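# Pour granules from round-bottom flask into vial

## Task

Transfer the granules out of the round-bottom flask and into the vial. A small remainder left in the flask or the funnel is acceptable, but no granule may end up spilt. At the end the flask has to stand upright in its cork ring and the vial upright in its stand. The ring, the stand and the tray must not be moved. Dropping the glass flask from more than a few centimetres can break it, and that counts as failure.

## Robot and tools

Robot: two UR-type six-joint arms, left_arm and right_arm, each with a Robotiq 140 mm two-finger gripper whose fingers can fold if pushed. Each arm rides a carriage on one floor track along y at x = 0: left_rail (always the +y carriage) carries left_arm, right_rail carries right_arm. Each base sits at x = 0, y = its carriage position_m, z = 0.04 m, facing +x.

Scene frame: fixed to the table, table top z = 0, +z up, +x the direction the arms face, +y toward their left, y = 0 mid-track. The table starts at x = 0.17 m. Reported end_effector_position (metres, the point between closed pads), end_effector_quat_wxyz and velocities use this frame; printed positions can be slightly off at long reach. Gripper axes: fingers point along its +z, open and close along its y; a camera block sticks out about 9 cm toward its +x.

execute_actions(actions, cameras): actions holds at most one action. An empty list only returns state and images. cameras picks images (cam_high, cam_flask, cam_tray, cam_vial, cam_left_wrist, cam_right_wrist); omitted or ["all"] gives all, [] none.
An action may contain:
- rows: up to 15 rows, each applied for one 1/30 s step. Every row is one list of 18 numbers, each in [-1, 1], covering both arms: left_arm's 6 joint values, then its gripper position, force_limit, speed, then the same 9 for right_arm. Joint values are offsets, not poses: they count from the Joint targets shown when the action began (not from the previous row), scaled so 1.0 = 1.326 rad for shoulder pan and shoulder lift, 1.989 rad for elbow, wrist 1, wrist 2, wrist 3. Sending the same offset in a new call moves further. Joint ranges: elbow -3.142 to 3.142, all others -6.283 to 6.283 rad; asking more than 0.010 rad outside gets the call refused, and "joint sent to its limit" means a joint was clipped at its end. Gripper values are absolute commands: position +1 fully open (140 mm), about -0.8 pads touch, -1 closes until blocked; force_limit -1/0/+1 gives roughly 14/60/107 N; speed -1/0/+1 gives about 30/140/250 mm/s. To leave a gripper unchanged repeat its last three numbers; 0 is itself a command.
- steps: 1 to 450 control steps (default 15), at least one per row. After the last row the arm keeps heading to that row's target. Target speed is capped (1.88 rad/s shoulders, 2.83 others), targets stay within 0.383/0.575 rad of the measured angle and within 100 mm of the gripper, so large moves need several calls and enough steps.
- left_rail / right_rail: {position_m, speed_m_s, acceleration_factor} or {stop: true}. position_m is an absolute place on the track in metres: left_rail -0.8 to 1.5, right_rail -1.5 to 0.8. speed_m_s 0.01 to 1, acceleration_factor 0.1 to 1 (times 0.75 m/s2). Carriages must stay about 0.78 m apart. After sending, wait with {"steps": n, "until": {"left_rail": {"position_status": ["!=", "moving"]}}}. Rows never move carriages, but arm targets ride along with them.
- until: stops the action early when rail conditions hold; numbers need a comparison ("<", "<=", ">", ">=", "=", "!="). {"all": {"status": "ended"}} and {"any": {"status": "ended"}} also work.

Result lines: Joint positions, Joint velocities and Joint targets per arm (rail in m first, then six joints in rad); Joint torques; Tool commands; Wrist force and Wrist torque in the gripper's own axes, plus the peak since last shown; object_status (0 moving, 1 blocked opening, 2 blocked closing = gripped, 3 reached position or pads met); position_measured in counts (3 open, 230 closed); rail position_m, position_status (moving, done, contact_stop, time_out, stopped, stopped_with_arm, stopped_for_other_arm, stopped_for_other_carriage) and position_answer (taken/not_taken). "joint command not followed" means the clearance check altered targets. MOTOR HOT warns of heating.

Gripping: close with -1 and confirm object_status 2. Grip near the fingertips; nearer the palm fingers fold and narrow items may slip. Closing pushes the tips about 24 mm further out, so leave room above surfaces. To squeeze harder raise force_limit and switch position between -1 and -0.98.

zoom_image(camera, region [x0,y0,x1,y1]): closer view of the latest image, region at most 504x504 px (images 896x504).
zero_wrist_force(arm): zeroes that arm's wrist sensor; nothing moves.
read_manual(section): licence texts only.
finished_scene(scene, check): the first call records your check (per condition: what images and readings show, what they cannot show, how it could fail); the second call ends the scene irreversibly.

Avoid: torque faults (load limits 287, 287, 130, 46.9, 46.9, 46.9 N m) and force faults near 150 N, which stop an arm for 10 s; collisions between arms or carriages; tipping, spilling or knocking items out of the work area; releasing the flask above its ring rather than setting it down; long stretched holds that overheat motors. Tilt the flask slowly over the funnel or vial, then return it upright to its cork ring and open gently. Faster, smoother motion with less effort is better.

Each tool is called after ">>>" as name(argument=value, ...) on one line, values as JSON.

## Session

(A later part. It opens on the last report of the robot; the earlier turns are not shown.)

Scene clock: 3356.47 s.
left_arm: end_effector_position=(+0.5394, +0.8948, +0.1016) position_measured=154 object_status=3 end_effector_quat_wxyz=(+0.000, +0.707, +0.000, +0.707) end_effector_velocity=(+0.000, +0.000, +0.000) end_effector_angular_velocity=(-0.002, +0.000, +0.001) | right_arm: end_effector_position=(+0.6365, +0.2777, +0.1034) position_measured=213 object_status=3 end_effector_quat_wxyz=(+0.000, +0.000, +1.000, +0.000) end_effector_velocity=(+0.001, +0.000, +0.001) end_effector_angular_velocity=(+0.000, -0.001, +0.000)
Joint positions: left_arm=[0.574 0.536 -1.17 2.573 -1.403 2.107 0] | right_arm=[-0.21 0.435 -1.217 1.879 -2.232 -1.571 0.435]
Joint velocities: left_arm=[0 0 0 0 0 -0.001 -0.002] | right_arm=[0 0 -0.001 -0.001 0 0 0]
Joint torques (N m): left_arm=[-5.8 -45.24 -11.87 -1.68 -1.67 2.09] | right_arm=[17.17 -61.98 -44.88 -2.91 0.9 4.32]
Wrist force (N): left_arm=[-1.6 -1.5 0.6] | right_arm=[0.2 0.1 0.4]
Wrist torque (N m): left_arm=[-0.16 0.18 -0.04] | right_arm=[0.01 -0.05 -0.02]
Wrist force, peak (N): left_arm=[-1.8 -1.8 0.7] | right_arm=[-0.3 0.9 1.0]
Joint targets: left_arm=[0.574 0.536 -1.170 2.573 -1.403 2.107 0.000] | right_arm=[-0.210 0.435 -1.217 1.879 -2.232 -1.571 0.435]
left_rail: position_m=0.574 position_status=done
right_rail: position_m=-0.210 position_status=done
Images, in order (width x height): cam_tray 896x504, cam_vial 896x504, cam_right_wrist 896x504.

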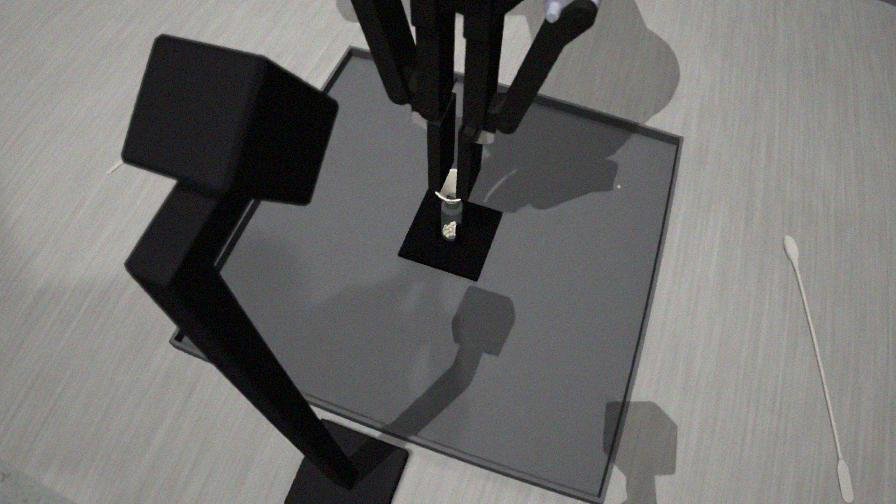

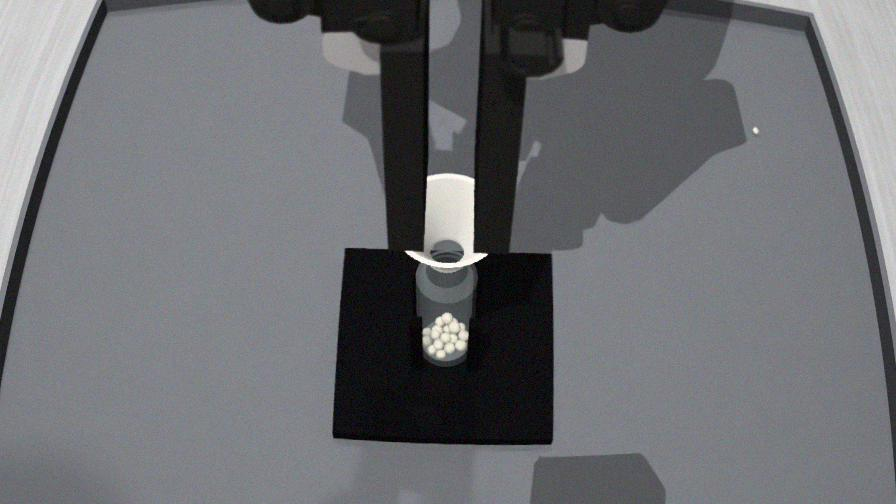

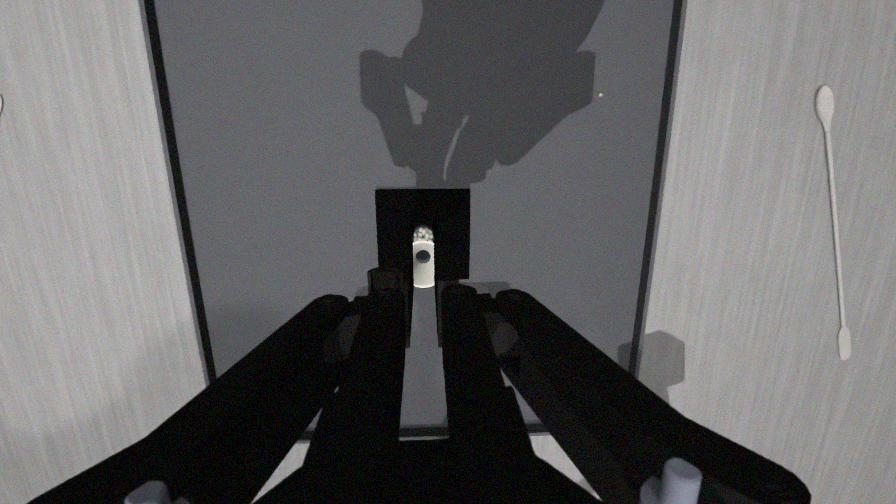

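>>> zoom_image(camera="cam_vial", region=[736, 111, 776, 151])

>>> zoom_image(camera="cam_right_wrist", region=[580, 75, 620, 115])

>>> zoom_image(camera="cam_tray", region=[598, 166, 638, 206])

Scaled by 12.600 from the camera's 896x504 image, which has a finer 1280x720 frame.

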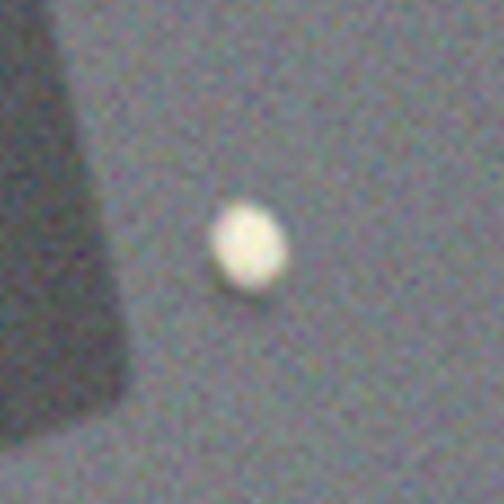

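Scaled by 12.600 from the camera's 896x504 image, which has a finer 1280x720 frame.

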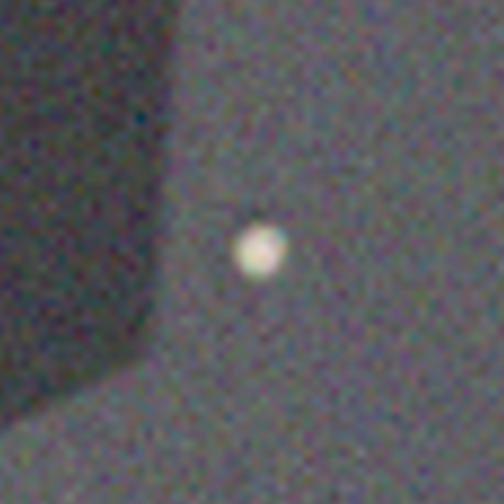

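Scaled by 12.600 from the camera's 896x504 image, which has a finer 1280x720 frame.

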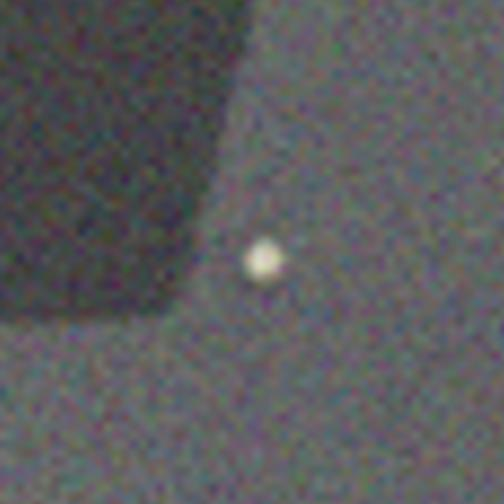

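Opening over the funnel disturbed the pile in the vial, which is consistent with granule B having dropped in. I'm now moving to hover over granule A.

>>> execute_actions(actions=[{"rows": [[0,0,0,0,0,0,-0.2,-0.3,-1, 0.000355,0.000034,-0.000034,0.000011,0,0.000237,-0.67,-1,-1],[0,0,0,0,0,0,-0.2,-0.3,-1, 0.002553,0.000246,-0.000243,0.000079,0,0.001702,-0.67,-1,-1],[0,0,0,0,0,0,-0.2,-0.3,-1, 0.007694,0.000741,-0.000732,0.000238,0,0.005129,-0.543,-1,-0.5],[0,0,0,0,0,0,-0.2,-0.3,-1, 0.016188,0.00156,-0.00154,0.0005,0,0.010792,-0.543,-1,-0.5],[0,0,0,0,0,0,-0.2,-0.3,-1, 0.027878,0.003005,-0.002541,0.000538,0,0.018586,-0.543,-1,-0.5],[0,0,0,0,0,0,-0.2,-0.3,-1, 0.042166,0.00625,-0.003246,-0.000921,0,0.028111,-0.543,-1,-0.5],[0,0,0,0,0,0,-0.2,-0.3,-1, 0.058138,0.01188,-0.003333,-0.004586,0,0.038759,-0.543,-1,-0.5],[0,0,0,0,0,0,-0.2,-0.3,-1, 0.074694,0.019698,-0.002731,-0.0104,0,0.049796,-0.543,-1,-0.5],[0,0,0,0,0,0,-0.2,-0.3,-1, 0.090666,0.028955,-0.001549,-0.017753,0,0.060444,-0.543,-1,-0.5],[0,0,0,0,0,0,-0.2,-0.3,-1, 0.104954,0.038585,-0.000019,-0.025703,0,0.069969,-0.543,-1,-0.5],[0,0,0,0,0,0,-0.2,-0.3,-1, 0.116644,0.04743,0.00157,-0.033188,0,0.077763,-0.543,-1,-0.5],[0,0,0,0,0,0,-0.2,-0.3,-1, 0.125138,0.05447,0.002939,-0.039252,0,0.083426,-0.543,-1,-0.5],[0,0,0,0,0,0,-0.2,-0.3,-1, 0.13028,0.059056,0.003882,-0.043251,0,0.086853,-0.543,-1,-0.5],[0,0,0,0,0,0,-0.2,-0.3,-1, 0.132477,0.061137,0.004327,-0.045083,0,0.088318,-0.543,-1,-0.5],[0,0,0,0,0,0,-0.2,-0.3,-1, 0.132832,0.061489,0.004404,-0.045395,0,0.088555,-0.543,-1,-0.5]], "steps": 20}], cameras=["cam_vial", "cam_right_wrist", "cam_tray"])

Scene clock: 3477.57 s.
left_arm: end_effector_position=(+0.5394, +0.8948, +0.1016) position_measured=154 object_status=3 end_effector_quat_wxyz=(+0.000, +0.707, +0.000, +0.707) end_effector_velocity=(+0.000, +0.000, +0.000) end_effector_angular_velocity=(-0.001, +0.000, -0.001) | right_arm: end_effector_position=(+0.5517, +0.3886, +0.0452) position_measured=198 object_status=3 end_effector_quat_wxyz=(+0.000, +0.000, +1.000, +0.000) end_effector_velocity=(-0.001, +0.001, -0.001) end_effector_angular_velocity=(+0.000, -0.001, -0.001)
Joint positions: left_arm=[0.574 0.536 -1.17 2.573 -1.403 2.107 0] | right_arm=[-0.21 0.611 -1.136 1.888 -2.322 -1.571 0.611]
Joint velocities: left_arm=[0 0 0 0 0 0.001 -0.001] | right_arm=[0 0.003 0.001 0.001 -0.003 -0.001 0.004]
Joint torques (N m): left_arm=[-5.79 -44.58 -11.08 -1.78 -1.67 2.24] | right_arm=[17.99 -68.57 -29.58 -6.36 1.03 4.41]
Wrist force (N): left_arm=[-2.1 -1.7 0.5] | right_arm=[0.0 0.4 0.3]
Wrist torque (N m): left_arm=[-0.19 0.30 -0.04] | right_arm=[0.14 0.02 -0.07]
Wrist force, peak (N): left_arm=[-1.8 -1.8 0.8] | right_arm=[2.3 3.0 2.1]
Joint targets: left_arm=[0.574 0.536 -1.170 2.573 -1.403 2.107 0.000] | right_arm=[-0.210 0.611 -1.136 1.888 -2.323 -1.571 0.611]
left_rail: position_m=0.574 position_status=done
right_rail: position_m=-0.210 position_status=done
Images, in order (width x height): cam_tray 896x504, cam_vial 896x504, cam_right_wrist 896x504.

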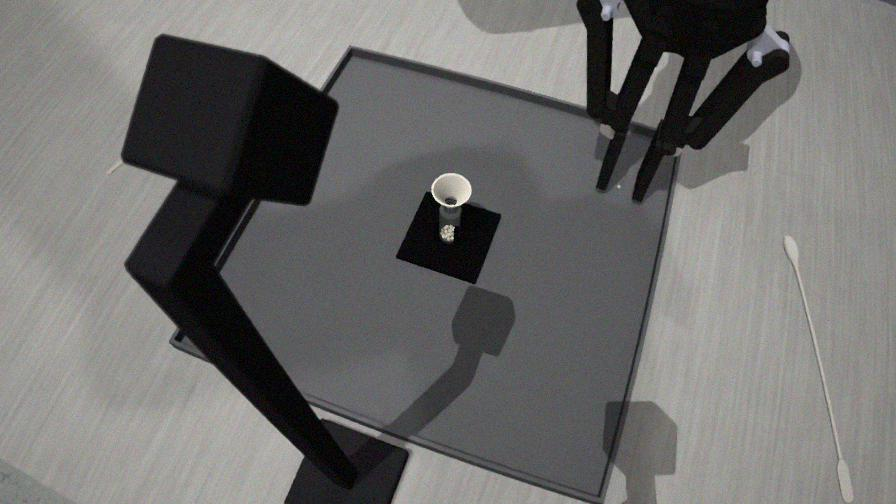

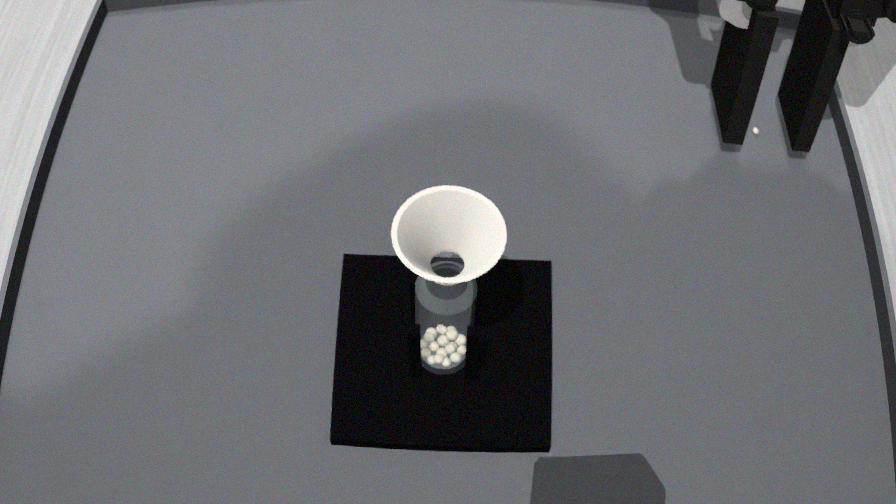

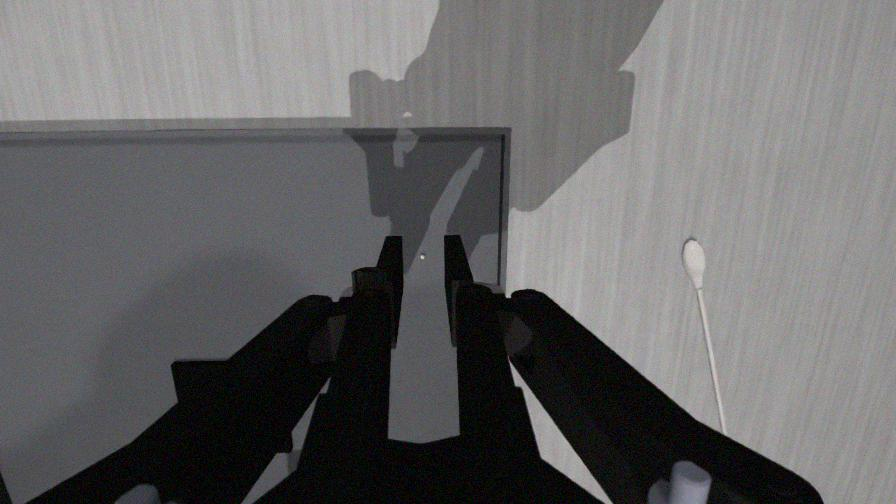

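>>> zoom_image(camera="cam_vial", region=[405, 308, 490, 383])

>>> zoom_image(camera="cam_vial", region=[700, 80, 840, 170])

>>> zoom_image(camera="cam_right_wrist", region=[370, 215, 480, 305])

Scaled by 5.929 from the camera's 896x504 image, which has a finer 1280x720 frame.

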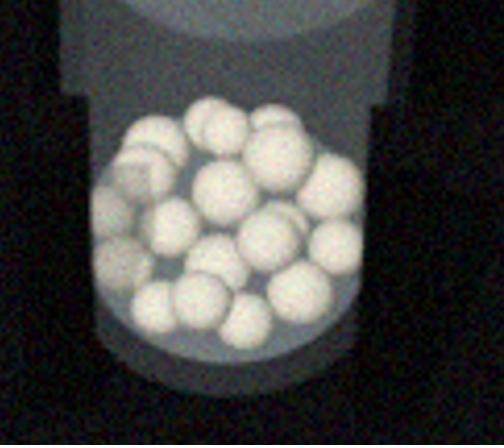

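Scaled by 3.600 from the camera's 896x504 image, which has a finer 1280x720 frame.

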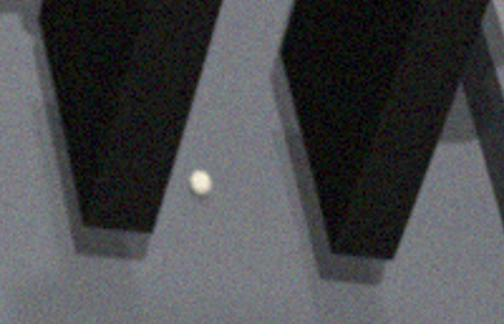

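Scaled by 4.582 from the camera's 896x504 image, which has a finer 1280x720 frame.

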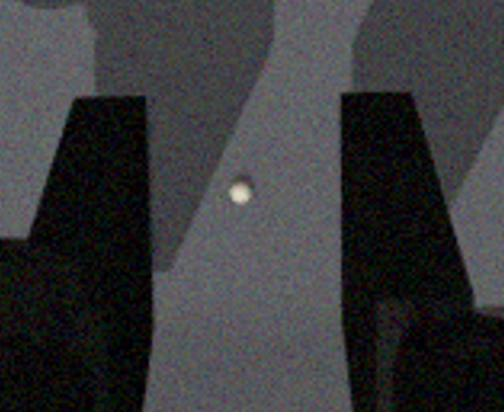

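>>> zoom_image(camera="cam_vial", region=[320, 170, 570, 460])

>>> zoom_image(camera="cam_tray", region=[390, 160, 510, 290])

Scaled by 1.738 from the camera's 896x504 image, which has a finer 1280x720 frame.

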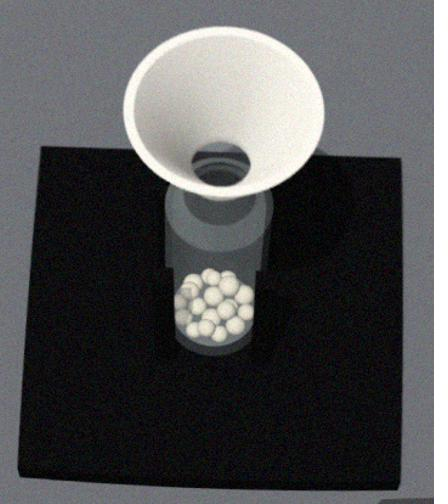

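Scaled by 3.877 from the camera's 896x504 image, which has a finer 1280x720 frame.

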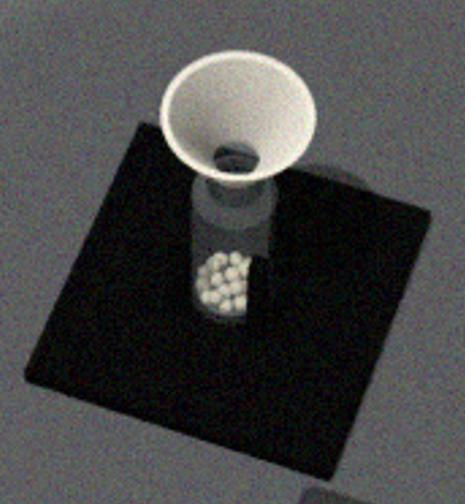

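Granule B is confirmed in the vial (19 granules counted). Granule A is well centred between the pads, so I'm descending and closing on it.

>>> execute_actions(actions=[{"rows": [[0,0,0,0,0,0,-0.2,-0.3,-1, 0,0.00016,0.000044,-0.00015,0,0,-0.543,-1,-0.5],[0,0,0,0,0,0,-0.2,-0.3,-1, 0,0.000994,0.000271,-0.000934,0,0,-0.543,-1,-0.5],[0,0,0,0,0,0,-0.2,-0.3,-1, 0,0.002527,0.00069,-0.002375,0,0,-0.543,-1,-0.5],[0,0,0,0,0,0,-0.2,-0.3,-1, 0,0.004343,0.001185,-0.00408,0,0,-0.543,-1,-0.5],[0,0,0,0,0,0,-0.2,-0.3,-1, 0,0.005876,0.001604,-0.005521,0,0,-0.543,-1,-0.5],[0,0,0,0,0,0,-0.2,-0.3,-1, 0,0.00671,0.001831,-0.006305,0,0,-0.543,-1,-0.5],[0,0,0,0,0,0,-0.2,-0.3,-1, 0,0.00687,0.001875,-0.006455,0,0,-0.543,-1,-0.5],[0,0,0,0,0,0,-0.2,-0.3,-1, 0,0.00687,0.001875,-0.006455,0,0,-0.543,-1,-0.5],[0,0,0,0,0,0,-0.2,-0.3,-1, 0,0.00687,0.001875,-0.006455,0,0,-0.543,-1,-0.5],[0,0,0,0,0,0,-0.2,-0.3,-1, 0,0.00687,0.001875,-0.006455,0,0,-1,-1,-0.87]], "steps": 25}], cameras=["cam_vial", "cam_right_wrist", "cam_tray"])

Scene clock: 3699.60 s.
left_arm: end_effector_position=(+0.5394, +0.8948, +0.1016) position_measured=154 object_status=3 end_effector_quat_wxyz=(+0.000, +0.707, +0.000, +0.707) end_effector_velocity=(+0.000, +0.000, +0.000) end_effector_angular_velocity=(+0.000, +0.000, +0.000) | right_arm: end_effector_position=(+0.5515, +0.3889, +0.0373) position_measured=231 object_status=3 end_effector_quat_wxyz=(+0.000, +0.000, +1.000, +0.000) end_effector_velocity=(+0.000, +0.001, +0.001) end_effector_angular_velocity=(+0.001, -0.001, +0.001)
Joint positions: left_arm=[0.574 0.536 -1.17 2.573 -1.403 2.107 0] | right_arm=[-0.21 0.611 -1.126 1.892 -2.335 -1.571 0.611]
Joint velocities: left_arm=[0 -0.001 0 0 0 0 0] | right_arm=[0 0.001 -0.001 0 0 0.001 0]
Joint torques (N m): left_arm=[-5.13 -45.98 -8.92 -1.8 -1.5 1.9] | right_arm=[11.98 -67.68 -30.16 -6.64 1.35 4.01]
Wrist force (N): left_arm=[-1.8 -1.8 0.2] | right_arm=[0.5 0.4 -0.2]
Wrist torque (N m): left_arm=[-0.22 0.24 -0.04] | right_arm=[0.13 -0.08 -0.07]
Wrist force, peak (N): left_arm=[-2.2 -1.8 0.5] | right_arm=[0.7 0.9 0.4]
Joint targets: left_arm=[0.574 0.536 -1.170 2.573 -1.403 2.107 0.000] | right_arm=[-0.210 0.611 -1.126 1.892 -2.335 -1.571 0.611]
left_rail: position_m=0.574 position_status=done
right_rail: position_m=-0.210 position_status=done
Images, in order (width x height): cam_tray 896x504, cam_vial 896x504, cam_right_wrist 896x504.

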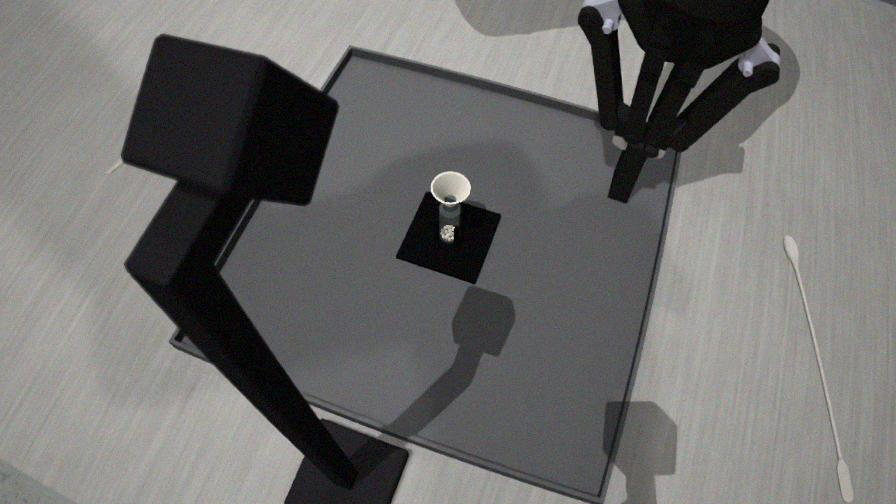

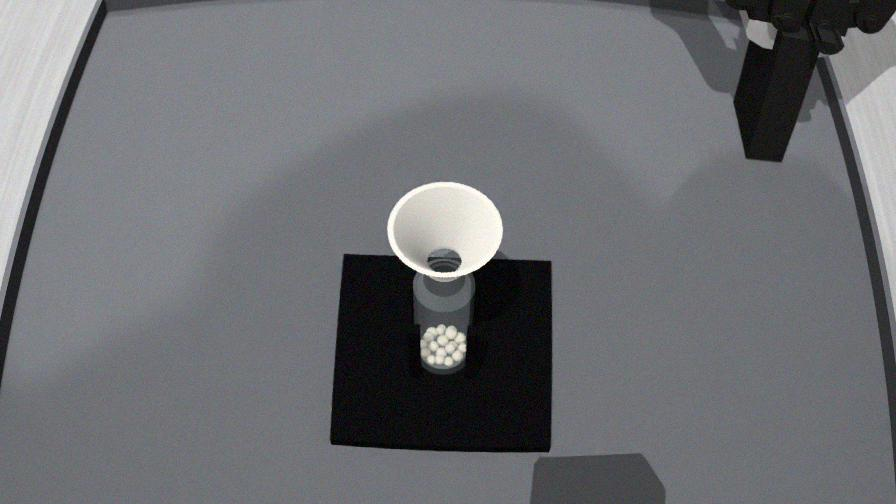

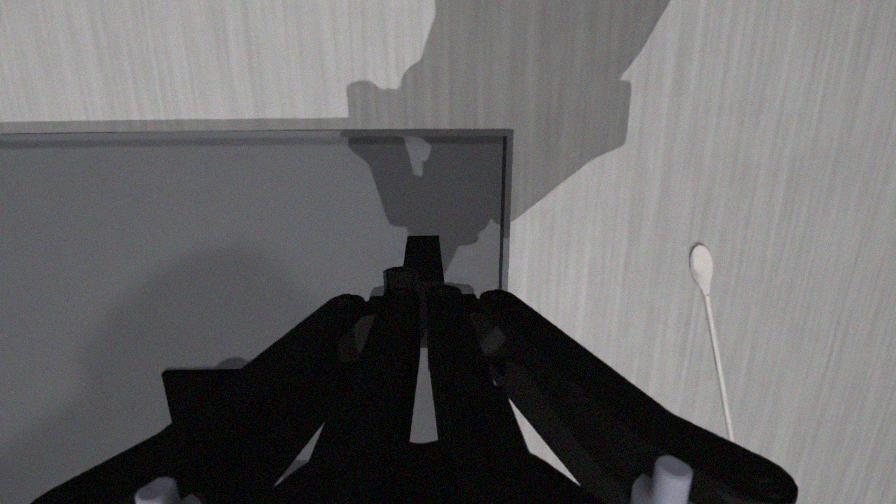

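>>> zoom_image(camera="cam_vial", region=[690, 60, 860, 190])

>>> zoom_image(camera="cam_tray", region=[570, 120, 690, 240])

>>> zoom_image(camera="cam_right_wrist", region=[350, 130, 520, 300])

Scaled by 2.965 from the camera's 896x504 image, which has a finer 1280x720 frame.

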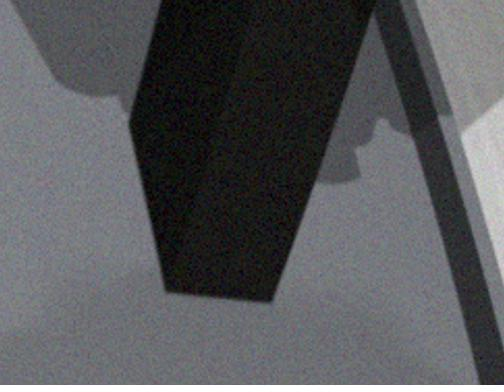

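Scaled by 4.200 from the camera's 896x504 image, which has a finer 1280x720 frame.

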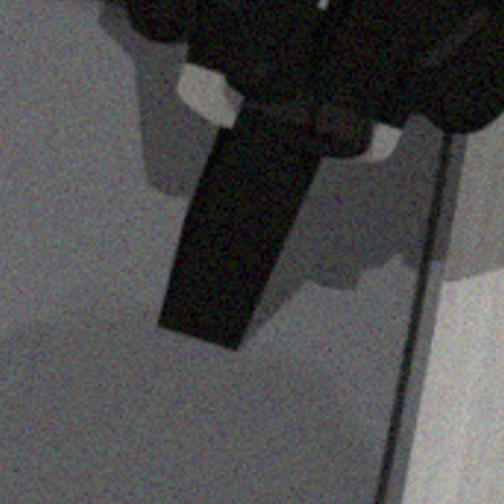

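Scaled by 2.965 from the camera's 896x504 image, which has a finer 1280x720 frame.

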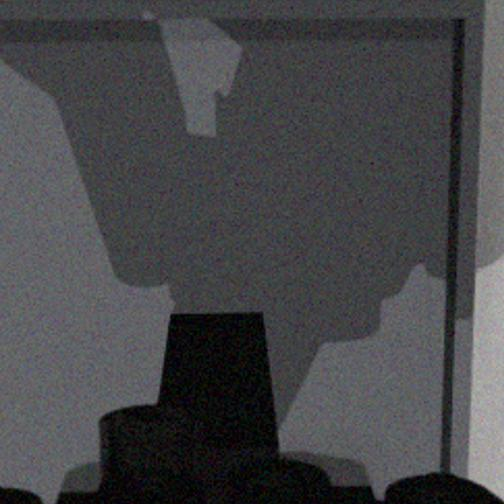

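Granule A vanished from the floor into the closed pads, as B did. I'm lifting and carrying it over the funnel, which has shifted slightly since the last drop.

>>> execute_actions(actions=[{"rows": [[0,0,0,0,0,0,-0.2,-0.3,-1, -0.000361,-0.000503,-0.000135,0.00047,0,-0.00024,-1,-1,-0.87],[0,0,0,0,0,0,-0.2,-0.3,-1, -0.00259,-0.003416,-0.0009,0.003177,0,-0.001726,-1,-1,-0.87],[0,0,0,0,0,0,-0.2,-0.3,-1, -0.007806,-0.009656,-0.002496,0.008933,0,-0.005204,-1,-1,-0.87],[0,0,0,0,0,0,-0.2,-0.3,-1, -0.016424,-0.018889,-0.004766,0.017359,0,-0.010949,-1,-1,-0.87],[0,0,0,0,0,0,-0.2,-0.3,-1, -0.028284,-0.029937,-0.007325,0.027283,0,-0.018856,-1,-1,-0.87],[0,0,0,0,0,0,-0.2,-0.3,-1, -0.04278,-0.041186,-0.009686,0.037142,0,-0.02852,-1,-1,-0.87],[0,0,0,0,0,0,-0.2,-0.3,-1, -0.058985,-0.050998,-0.011384,0.045381,0,-0.039324,-1,-1,-0.87],[0,0,0,0,0,0,-0.2,-0.3,-1, -0.075782,-0.058122,-0.012107,0.050853,0,-0.050521,-1,-1,-0.87],[0,0,0,0,0,0,-0.2,-0.3,-1, -0.091987,-0.062101,-0.011819,0.053218,0,-0.061325,-1,-1,-0.87],[0,0,0,0,0,0,-0.2,-0.3,-1, -0.106483,-0.063683,-0.010888,0.053341,0,-0.070989,-1,-1,-0.87],[0,0,0,0,0,0,-0.2,-0.3,-1, -0.118343,-0.064588,-0.009994,0.053051,0,-0.078896,-1,-1,-0.87],[0,0,0,0,0,0,-0.2,-0.3,-1, -0.126961,-0.065245,-0.009344,0.052839,0,-0.084641,-1,-1,-0.87],[0,0,0,0,0,0,-0.2,-0.3,-1, -0.132177,-0.065643,-0.008951,0.052712,0,-0.088119,-1,-1,-0.87],[0,0,0,0,0,0,-0.2,-0.3,-1, -0.134406,-0.065813,-0.008783,0.052657,0,-0.089605,-1,-1,-0.87],[0,0,0,0,0,0,-0.2,-0.3,-1, -0.134767,-0.065841,-0.008756,0.052648,0,-0.089845,-1,-1,-0.87]], "steps": 20}], cameras=["cam_vial", "cam_right_wrist", "cam_tray"])

Scene clock: 3876.07 s.
left_arm: end_effector_position=(+0.5394, +0.8948, +0.1016) position_measured=154 object_status=3 end_effector_quat_wxyz=(+0.000, +0.707, +0.000, +0.707) end_effector_velocity=(+0.000, -0.001, +0.000) end_effector_angular_velocity=(-0.001, +0.000, -0.001) | right_arm: end_effector_position=(+0.6398, +0.2773, +0.1034) position_measured=231 object_status=3 end_effector_quat_wxyz=(+0.000, +0.000, +1.000, +0.000) end_effector_velocity=(+0.000, -0.002, -0.001) end_effector_angular_velocity=(-0.001, +0.002, +0.001)
Joint positions: left_arm=[0.574 0.536 -1.17 2.573 -1.403 2.107 0] | right_arm=[-0.21 0.433 -1.214 1.874 -2.231 -1.571 0.433]
Joint velocities: left_arm=[0 -0.001 0 0 0 0.001 0] | right_arm=[0 -0.002 0 0.001 0.002 0 -0.003]
Joint torques (N m): left_arm=[-5.59 -46.74 -8.36 -1.57 -1.65 1.72] | right_arm=[-10.11 -89.25 -33.25 -2.69 1.16 -3.35]
Wrist force (N): left_arm=[-1.7 -1.6 0.3] | right_arm=[0.0 0.2 0.7]
Wrist torque (N m): left_arm=[-0.17 0.22 -0.05] | right_arm=[0.02 -0.01 -0.02]
Wrist force, peak (N): left_arm=[-2.1 -1.7 0.6] | right_arm=[2.6 2.7 3.2]
Joint targets: left_arm=[0.574 0.536 -1.170 2.573 -1.403 2.107 0.000] | right_arm=[-0.210 0.432 -1.214 1.874 -2.231 -1.571 0.432]
left_rail: position_m=0.574 position_status=done
right_rail: position_m=-0.210 position_status=done
Images, in order (width x height): cam_tray 896x504, cam_vial 896x504, cam_right_wrist 896x504.

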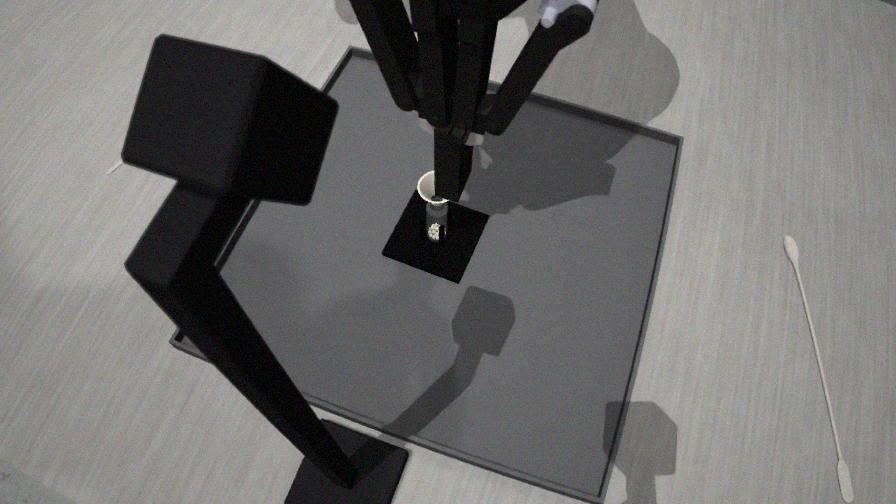

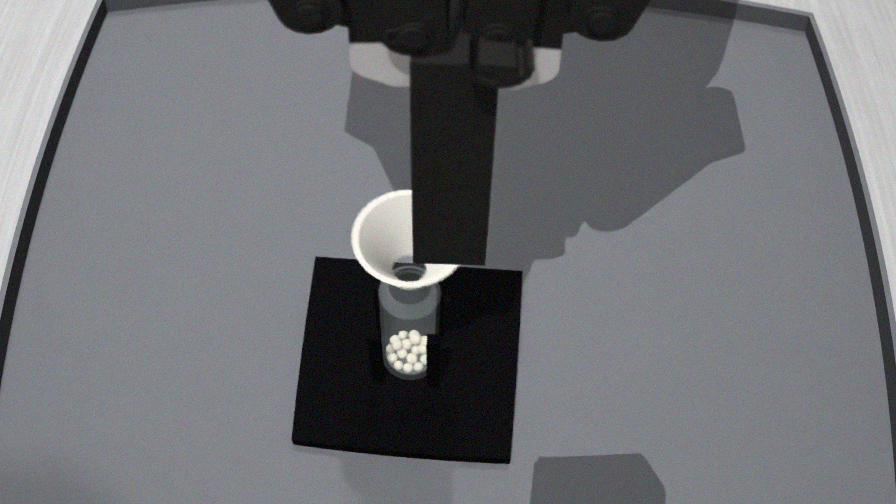

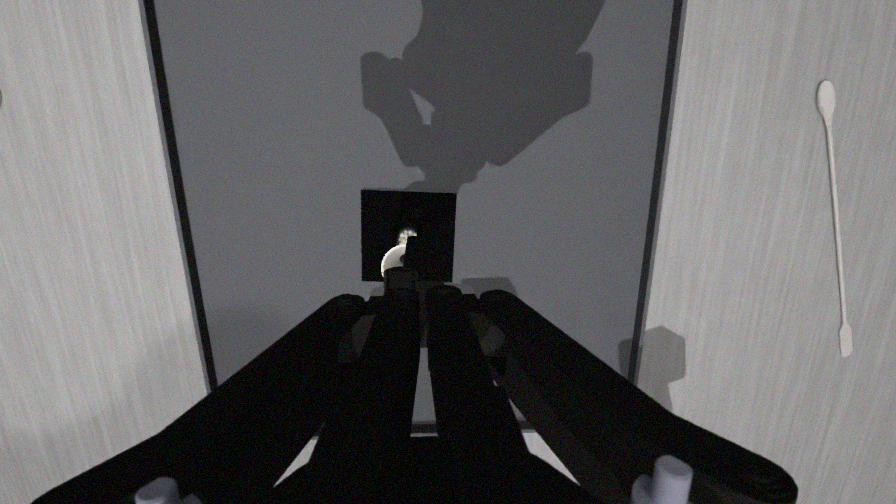

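>>> zoom_image(camera="cam_vial", region=[340, 180, 500, 390])

>>> zoom_image(camera="cam_right_wrist", region=[350, 180, 470, 300])

>>> zoom_image(camera="cam_tray", region=[370, 150, 510, 300])

Scaled by 2.400 from the camera's 896x504 image, which has a finer 1280x720 frame.

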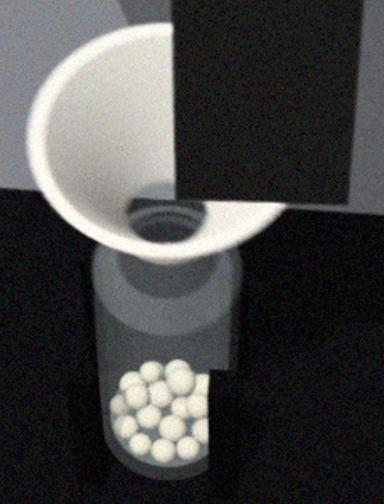

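Scaled by 4.200 from the camera's 896x504 image, which has a finer 1280x720 frame.

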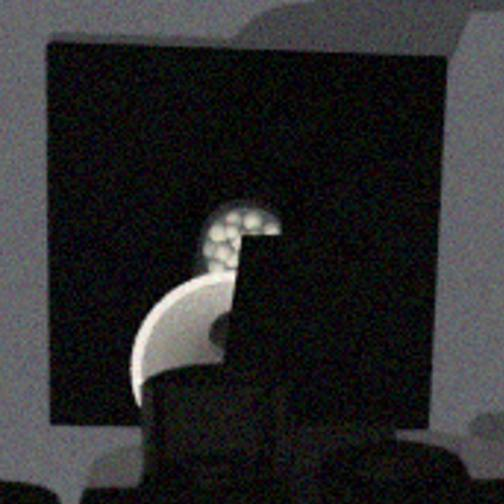

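Scaled by 3.360 from the camera's 896x504 image, which has a finer 1280x720 frame.

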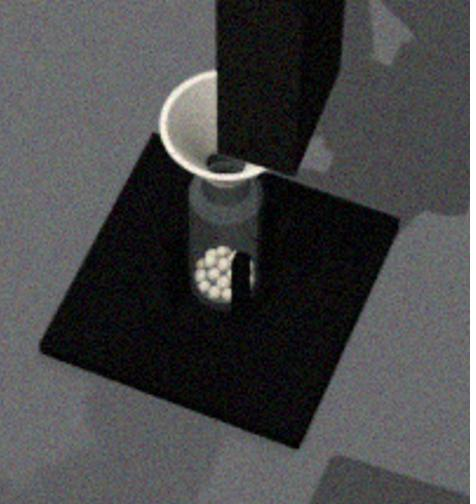

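The stand has shifted about 9 mm since I last looked, so I'm raising slightly and re-centring over the funnel before releasing.

>>> execute_actions(actions=[{"rows": [[0,0,0,0,0,0,-0.2,-0.3,-1, 0,-0.000114,-0.000049,0.000125,0,0,-1,-1,-0.87],[0,0,0,0,0,0,-0.2,-0.3,-1, 0,-0.000627,-0.000268,0.000686,0,0,-1,-1,-0.87],[0,0,0,0,0,0,-0.2,-0.3,-1, -0.000142,-0.001381,-0.000543,0.001464,0,-0.000095,-1,-1,-0.87],[0,0,0,0,0,0,-0.2,-0.3,-1, -0.000918,-0.002077,-0.000582,0.001967,0,-0.000612,-1,-1,-0.87],[0,0,0,0,0,0,-0.2,-0.3,-1, -0.002446,-0.002554,-0.000276,0.001978,0,-0.001631,-1,-1,-0.87],[0,0,0,0,0,0,-0.2,-0.3,-1, -0.004434,-0.003026,0.000186,0.001831,0,-0.002956,-1,-1,-0.87],[0,0,0,0,0,0,-0.2,-0.3,-1, -0.006421,-0.003497,0.000648,0.001684,0,-0.00428,-1,-1,-0.87],[0,0,0,0,0,0,-0.2,-0.3,-1, -0.007949,-0.003859,0.001003,0.00157,0,-0.005299,-1,-1,-0.87],[0,0,0,0,0,0,-0.2,-0.3,-1, -0.008725,-0.004043,0.001183,0.001513,0,-0.005816,-1,-1,-0.87],[0,0,0,0,0,0,-0.2,-0.3,-1, -0.008867,-0.004077,0.001216,0.001502,0,-0.005911,-1,-1,-0.87]], "steps": 14}], cameras=["cam_vial", "cam_right_wrist"])

>>> zoom_image(camera="cam_vial", region=[340, 180, 500, 390])

>>> zoom_image(camera="cam_right_wrist", region=[370, 190, 470, 300])

Scene clock: 3996.73 s.
left_arm: end_effector_position=(+0.5394, +0.8948, +0.1016) position_measured=154 object_status=3 end_effector_quat_wxyz=(+0.000, +0.707, +0.000, +0.707) end_effector_velocity=(+0.000, +0.000, +0.000) end_effector_angular_velocity=(+0.001, +0.000, +0.000) | right_arm: end_effector_position=(+0.6436, +0.2690, +0.1059) position_measured=231 object_status=3 end_effector_quat_wxyz=(+0.000, +0.000, +1.000, +0.000) end_effector_velocity=(+0.001, -0.003, -0.001) end_effector_angular_velocity=(-0.002, +0.002, +0.001)
Joint positions: left_arm=[0.574 0.536 -1.17 2.573 -1.403 2.107 0] | right_arm=[-0.21 0.421 -1.219 1.877 -2.228 -1.571 0.421]
Joint velocities: left_arm=[0 0 0 0 0 -0.001 0.001] | right_arm=[0 -0.003 0 0.001 0.002 -0.001 -0.004]
Joint torques (N m): left_arm=[-6.16 -44.06 -6.83 -1.56 -1.63 1.64] | right_arm=[-15.06 -87.45 -32.4 -2.7 1.29 -3.47]
Wrist force (N): left_arm=[-1.5 -1.0 0.4] | right_arm=[0.1 0.5 0.6]
Wrist torque (N m): left_arm=[-0.05 0.18 -0.04] | right_arm=[0.09 -0.03 -0.01]
Wrist force, peak (N): left_arm=[-1.9 -1.9 0.5] | right_arm=[-0.1 0.7 0.9]
Joint targets: left_arm=[0.574 0.536 -1.170 2.573 -1.403 2.107 0.000] | right_arm=[-0.210 0.421 -1.219 1.877 -2.228 -1.571 0.421]
left_rail: position_m=0.574 position_status=done
right_rail: position_m=-0.210 position_status=done
Images, in order (width x height): cam_vial 896x504, cam_right_wrist 896x504.

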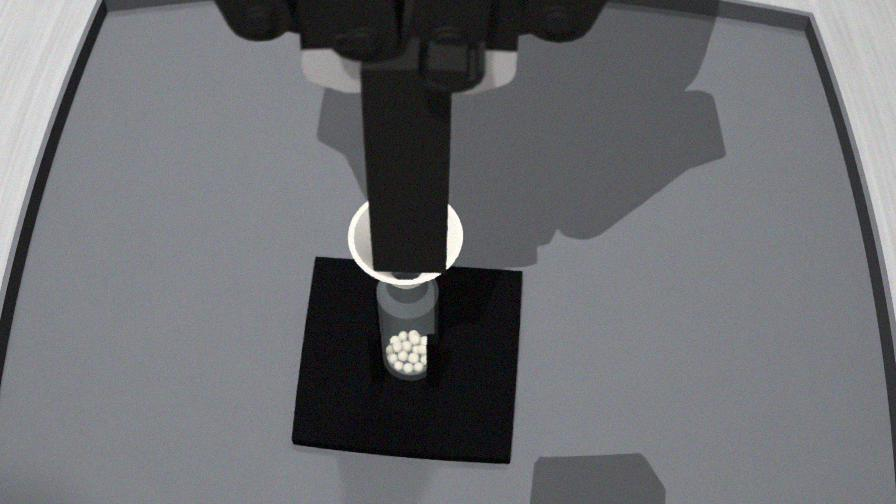

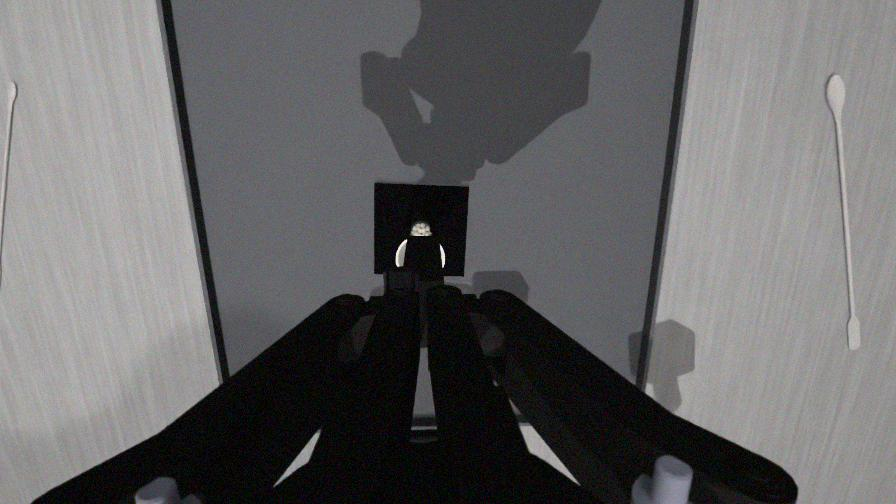

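Scaled by 2.400 from the camera's 896x504 image, which has a finer 1280x720 frame.

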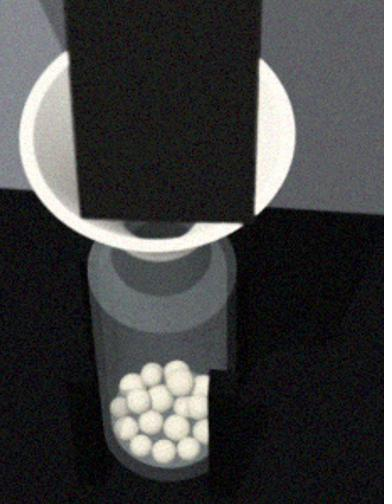

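Scaled by 4.582 from the camera's 896x504 image, which has a finer 1280x720 frame.

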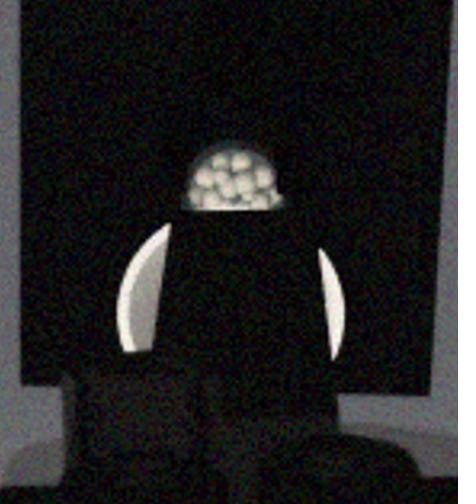

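>>> execute_actions(actions=[], cameras=["cam_vial", "cam_right_wrist"])

>>> zoom_image(camera="cam_vial", region=[320, 180, 500, 300])

>>> zoom_image(camera="cam_right_wrist", region=[360, 200, 490, 290])

Scene clock: 4097.00 s.
left_arm: end_effector_position=(+0.5394, +0.8948, +0.1016) position_measured=154 object_status=3 end_effector_quat_wxyz=(+0.000, +0.707, +0.000, +0.707) end_effector_velocity=(+0.000, +0.000, +0.000) end_effector_angular_velocity=(+0.000, +0.001, +0.000) | right_arm: end_effector_position=(+0.6437, +0.2687, +0.1059) position_measured=231 object_status=3 end_effector_quat_wxyz=(+0.000, +0.000, +1.000, +0.000) end_effector_velocity=(+0.000, +0.000, +0.000) end_effector_angular_velocity=(+0.000, +0.000, +0.000)
Joint positions: left_arm=[0.574 0.536 -1.17 2.573 -1.403 2.107 0] | right_arm=[-0.21 0.421 -1.219 1.877 -2.228 -1.571 0.421]
Joint velocities: left_arm=[0 0 0 0.001 0 -0.001 0] | right_arm=[0 0 0 -0.001 0.001 0.001 0]
Joint torques (N m): left_arm=[-6.63 -47.46 -6.04 -1.73 -1.62 1.73] | right_arm=[-15.46 -87.35 -39.72 -3.43 0.93 -2.88]
Wrist force (N): left_arm=[-1.7 -1.6 0.4] | right_arm=[0.1 0.4 0.5]
Wrist torque (N m): left_arm=[-0.18 0.20 -0.04] | right_arm=[0.05 -0.02 -0.01]
Wrist force, peak (N): left_arm=[-1.8 -1.9 0.3] | right_arm=[0.0 0.8 0.9]
Joint targets: left_arm=[0.574 0.536 -1.170 2.573 -1.403 2.107 0.000] | right_arm=[-0.210 0.421 -1.219 1.877 -2.228 -1.571 0.421]
Tool commands: left_gripper/position=-0.2 left_gripper/force_limit=-0.3 left_gripper/speed=-1.0 right_gripper/position=-1.0 right_gripper/force_limit=-1.0 right_gripper/speed=-0.87
left_rail: position_m=0.574 position_status=done
right_rail: position_m=-0.210 position_status=done
Images, in order (width x height): cam_vial 896x504, cam_right_wrist 896x504.

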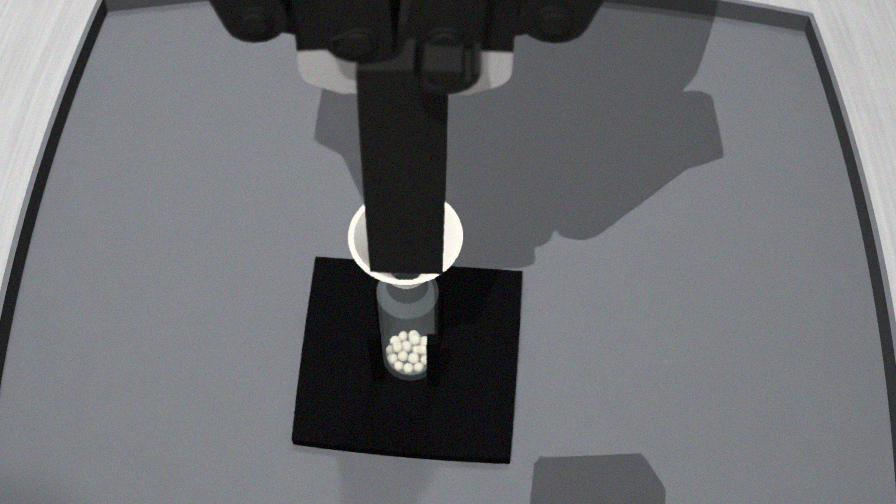

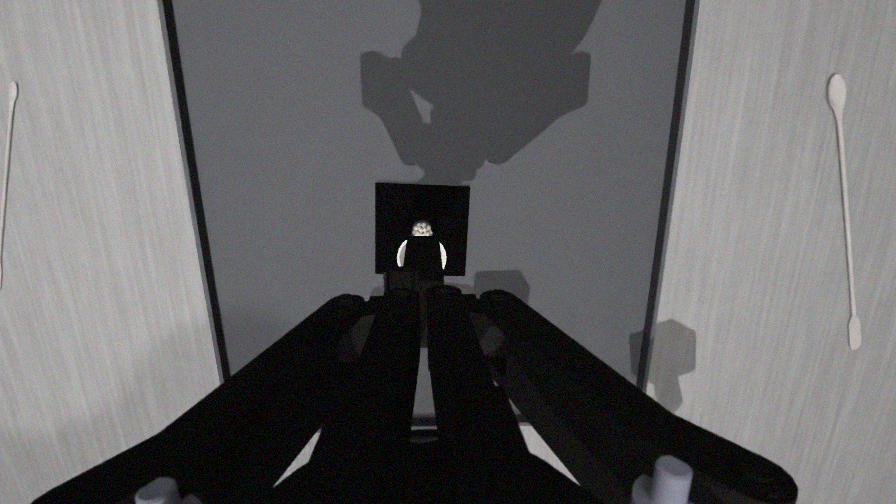

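Scaled by 2.800 from the camera's 896x504 image, which has a finer 1280x720 frame.

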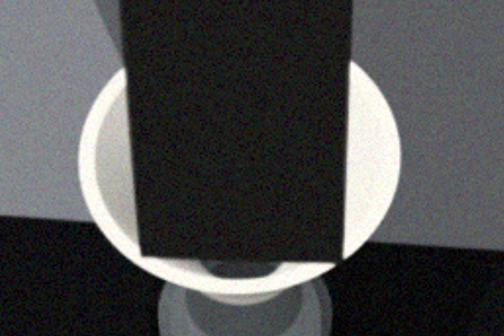

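Scaled by 3.877 from the camera's 896x504 image, which has a finer 1280x720 frame.

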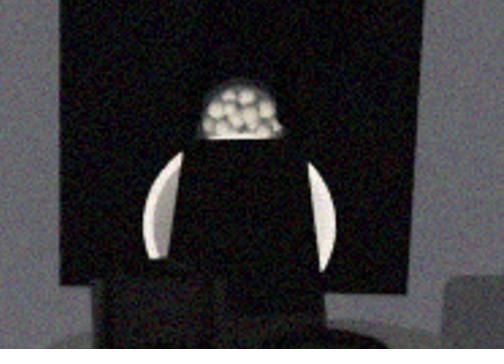

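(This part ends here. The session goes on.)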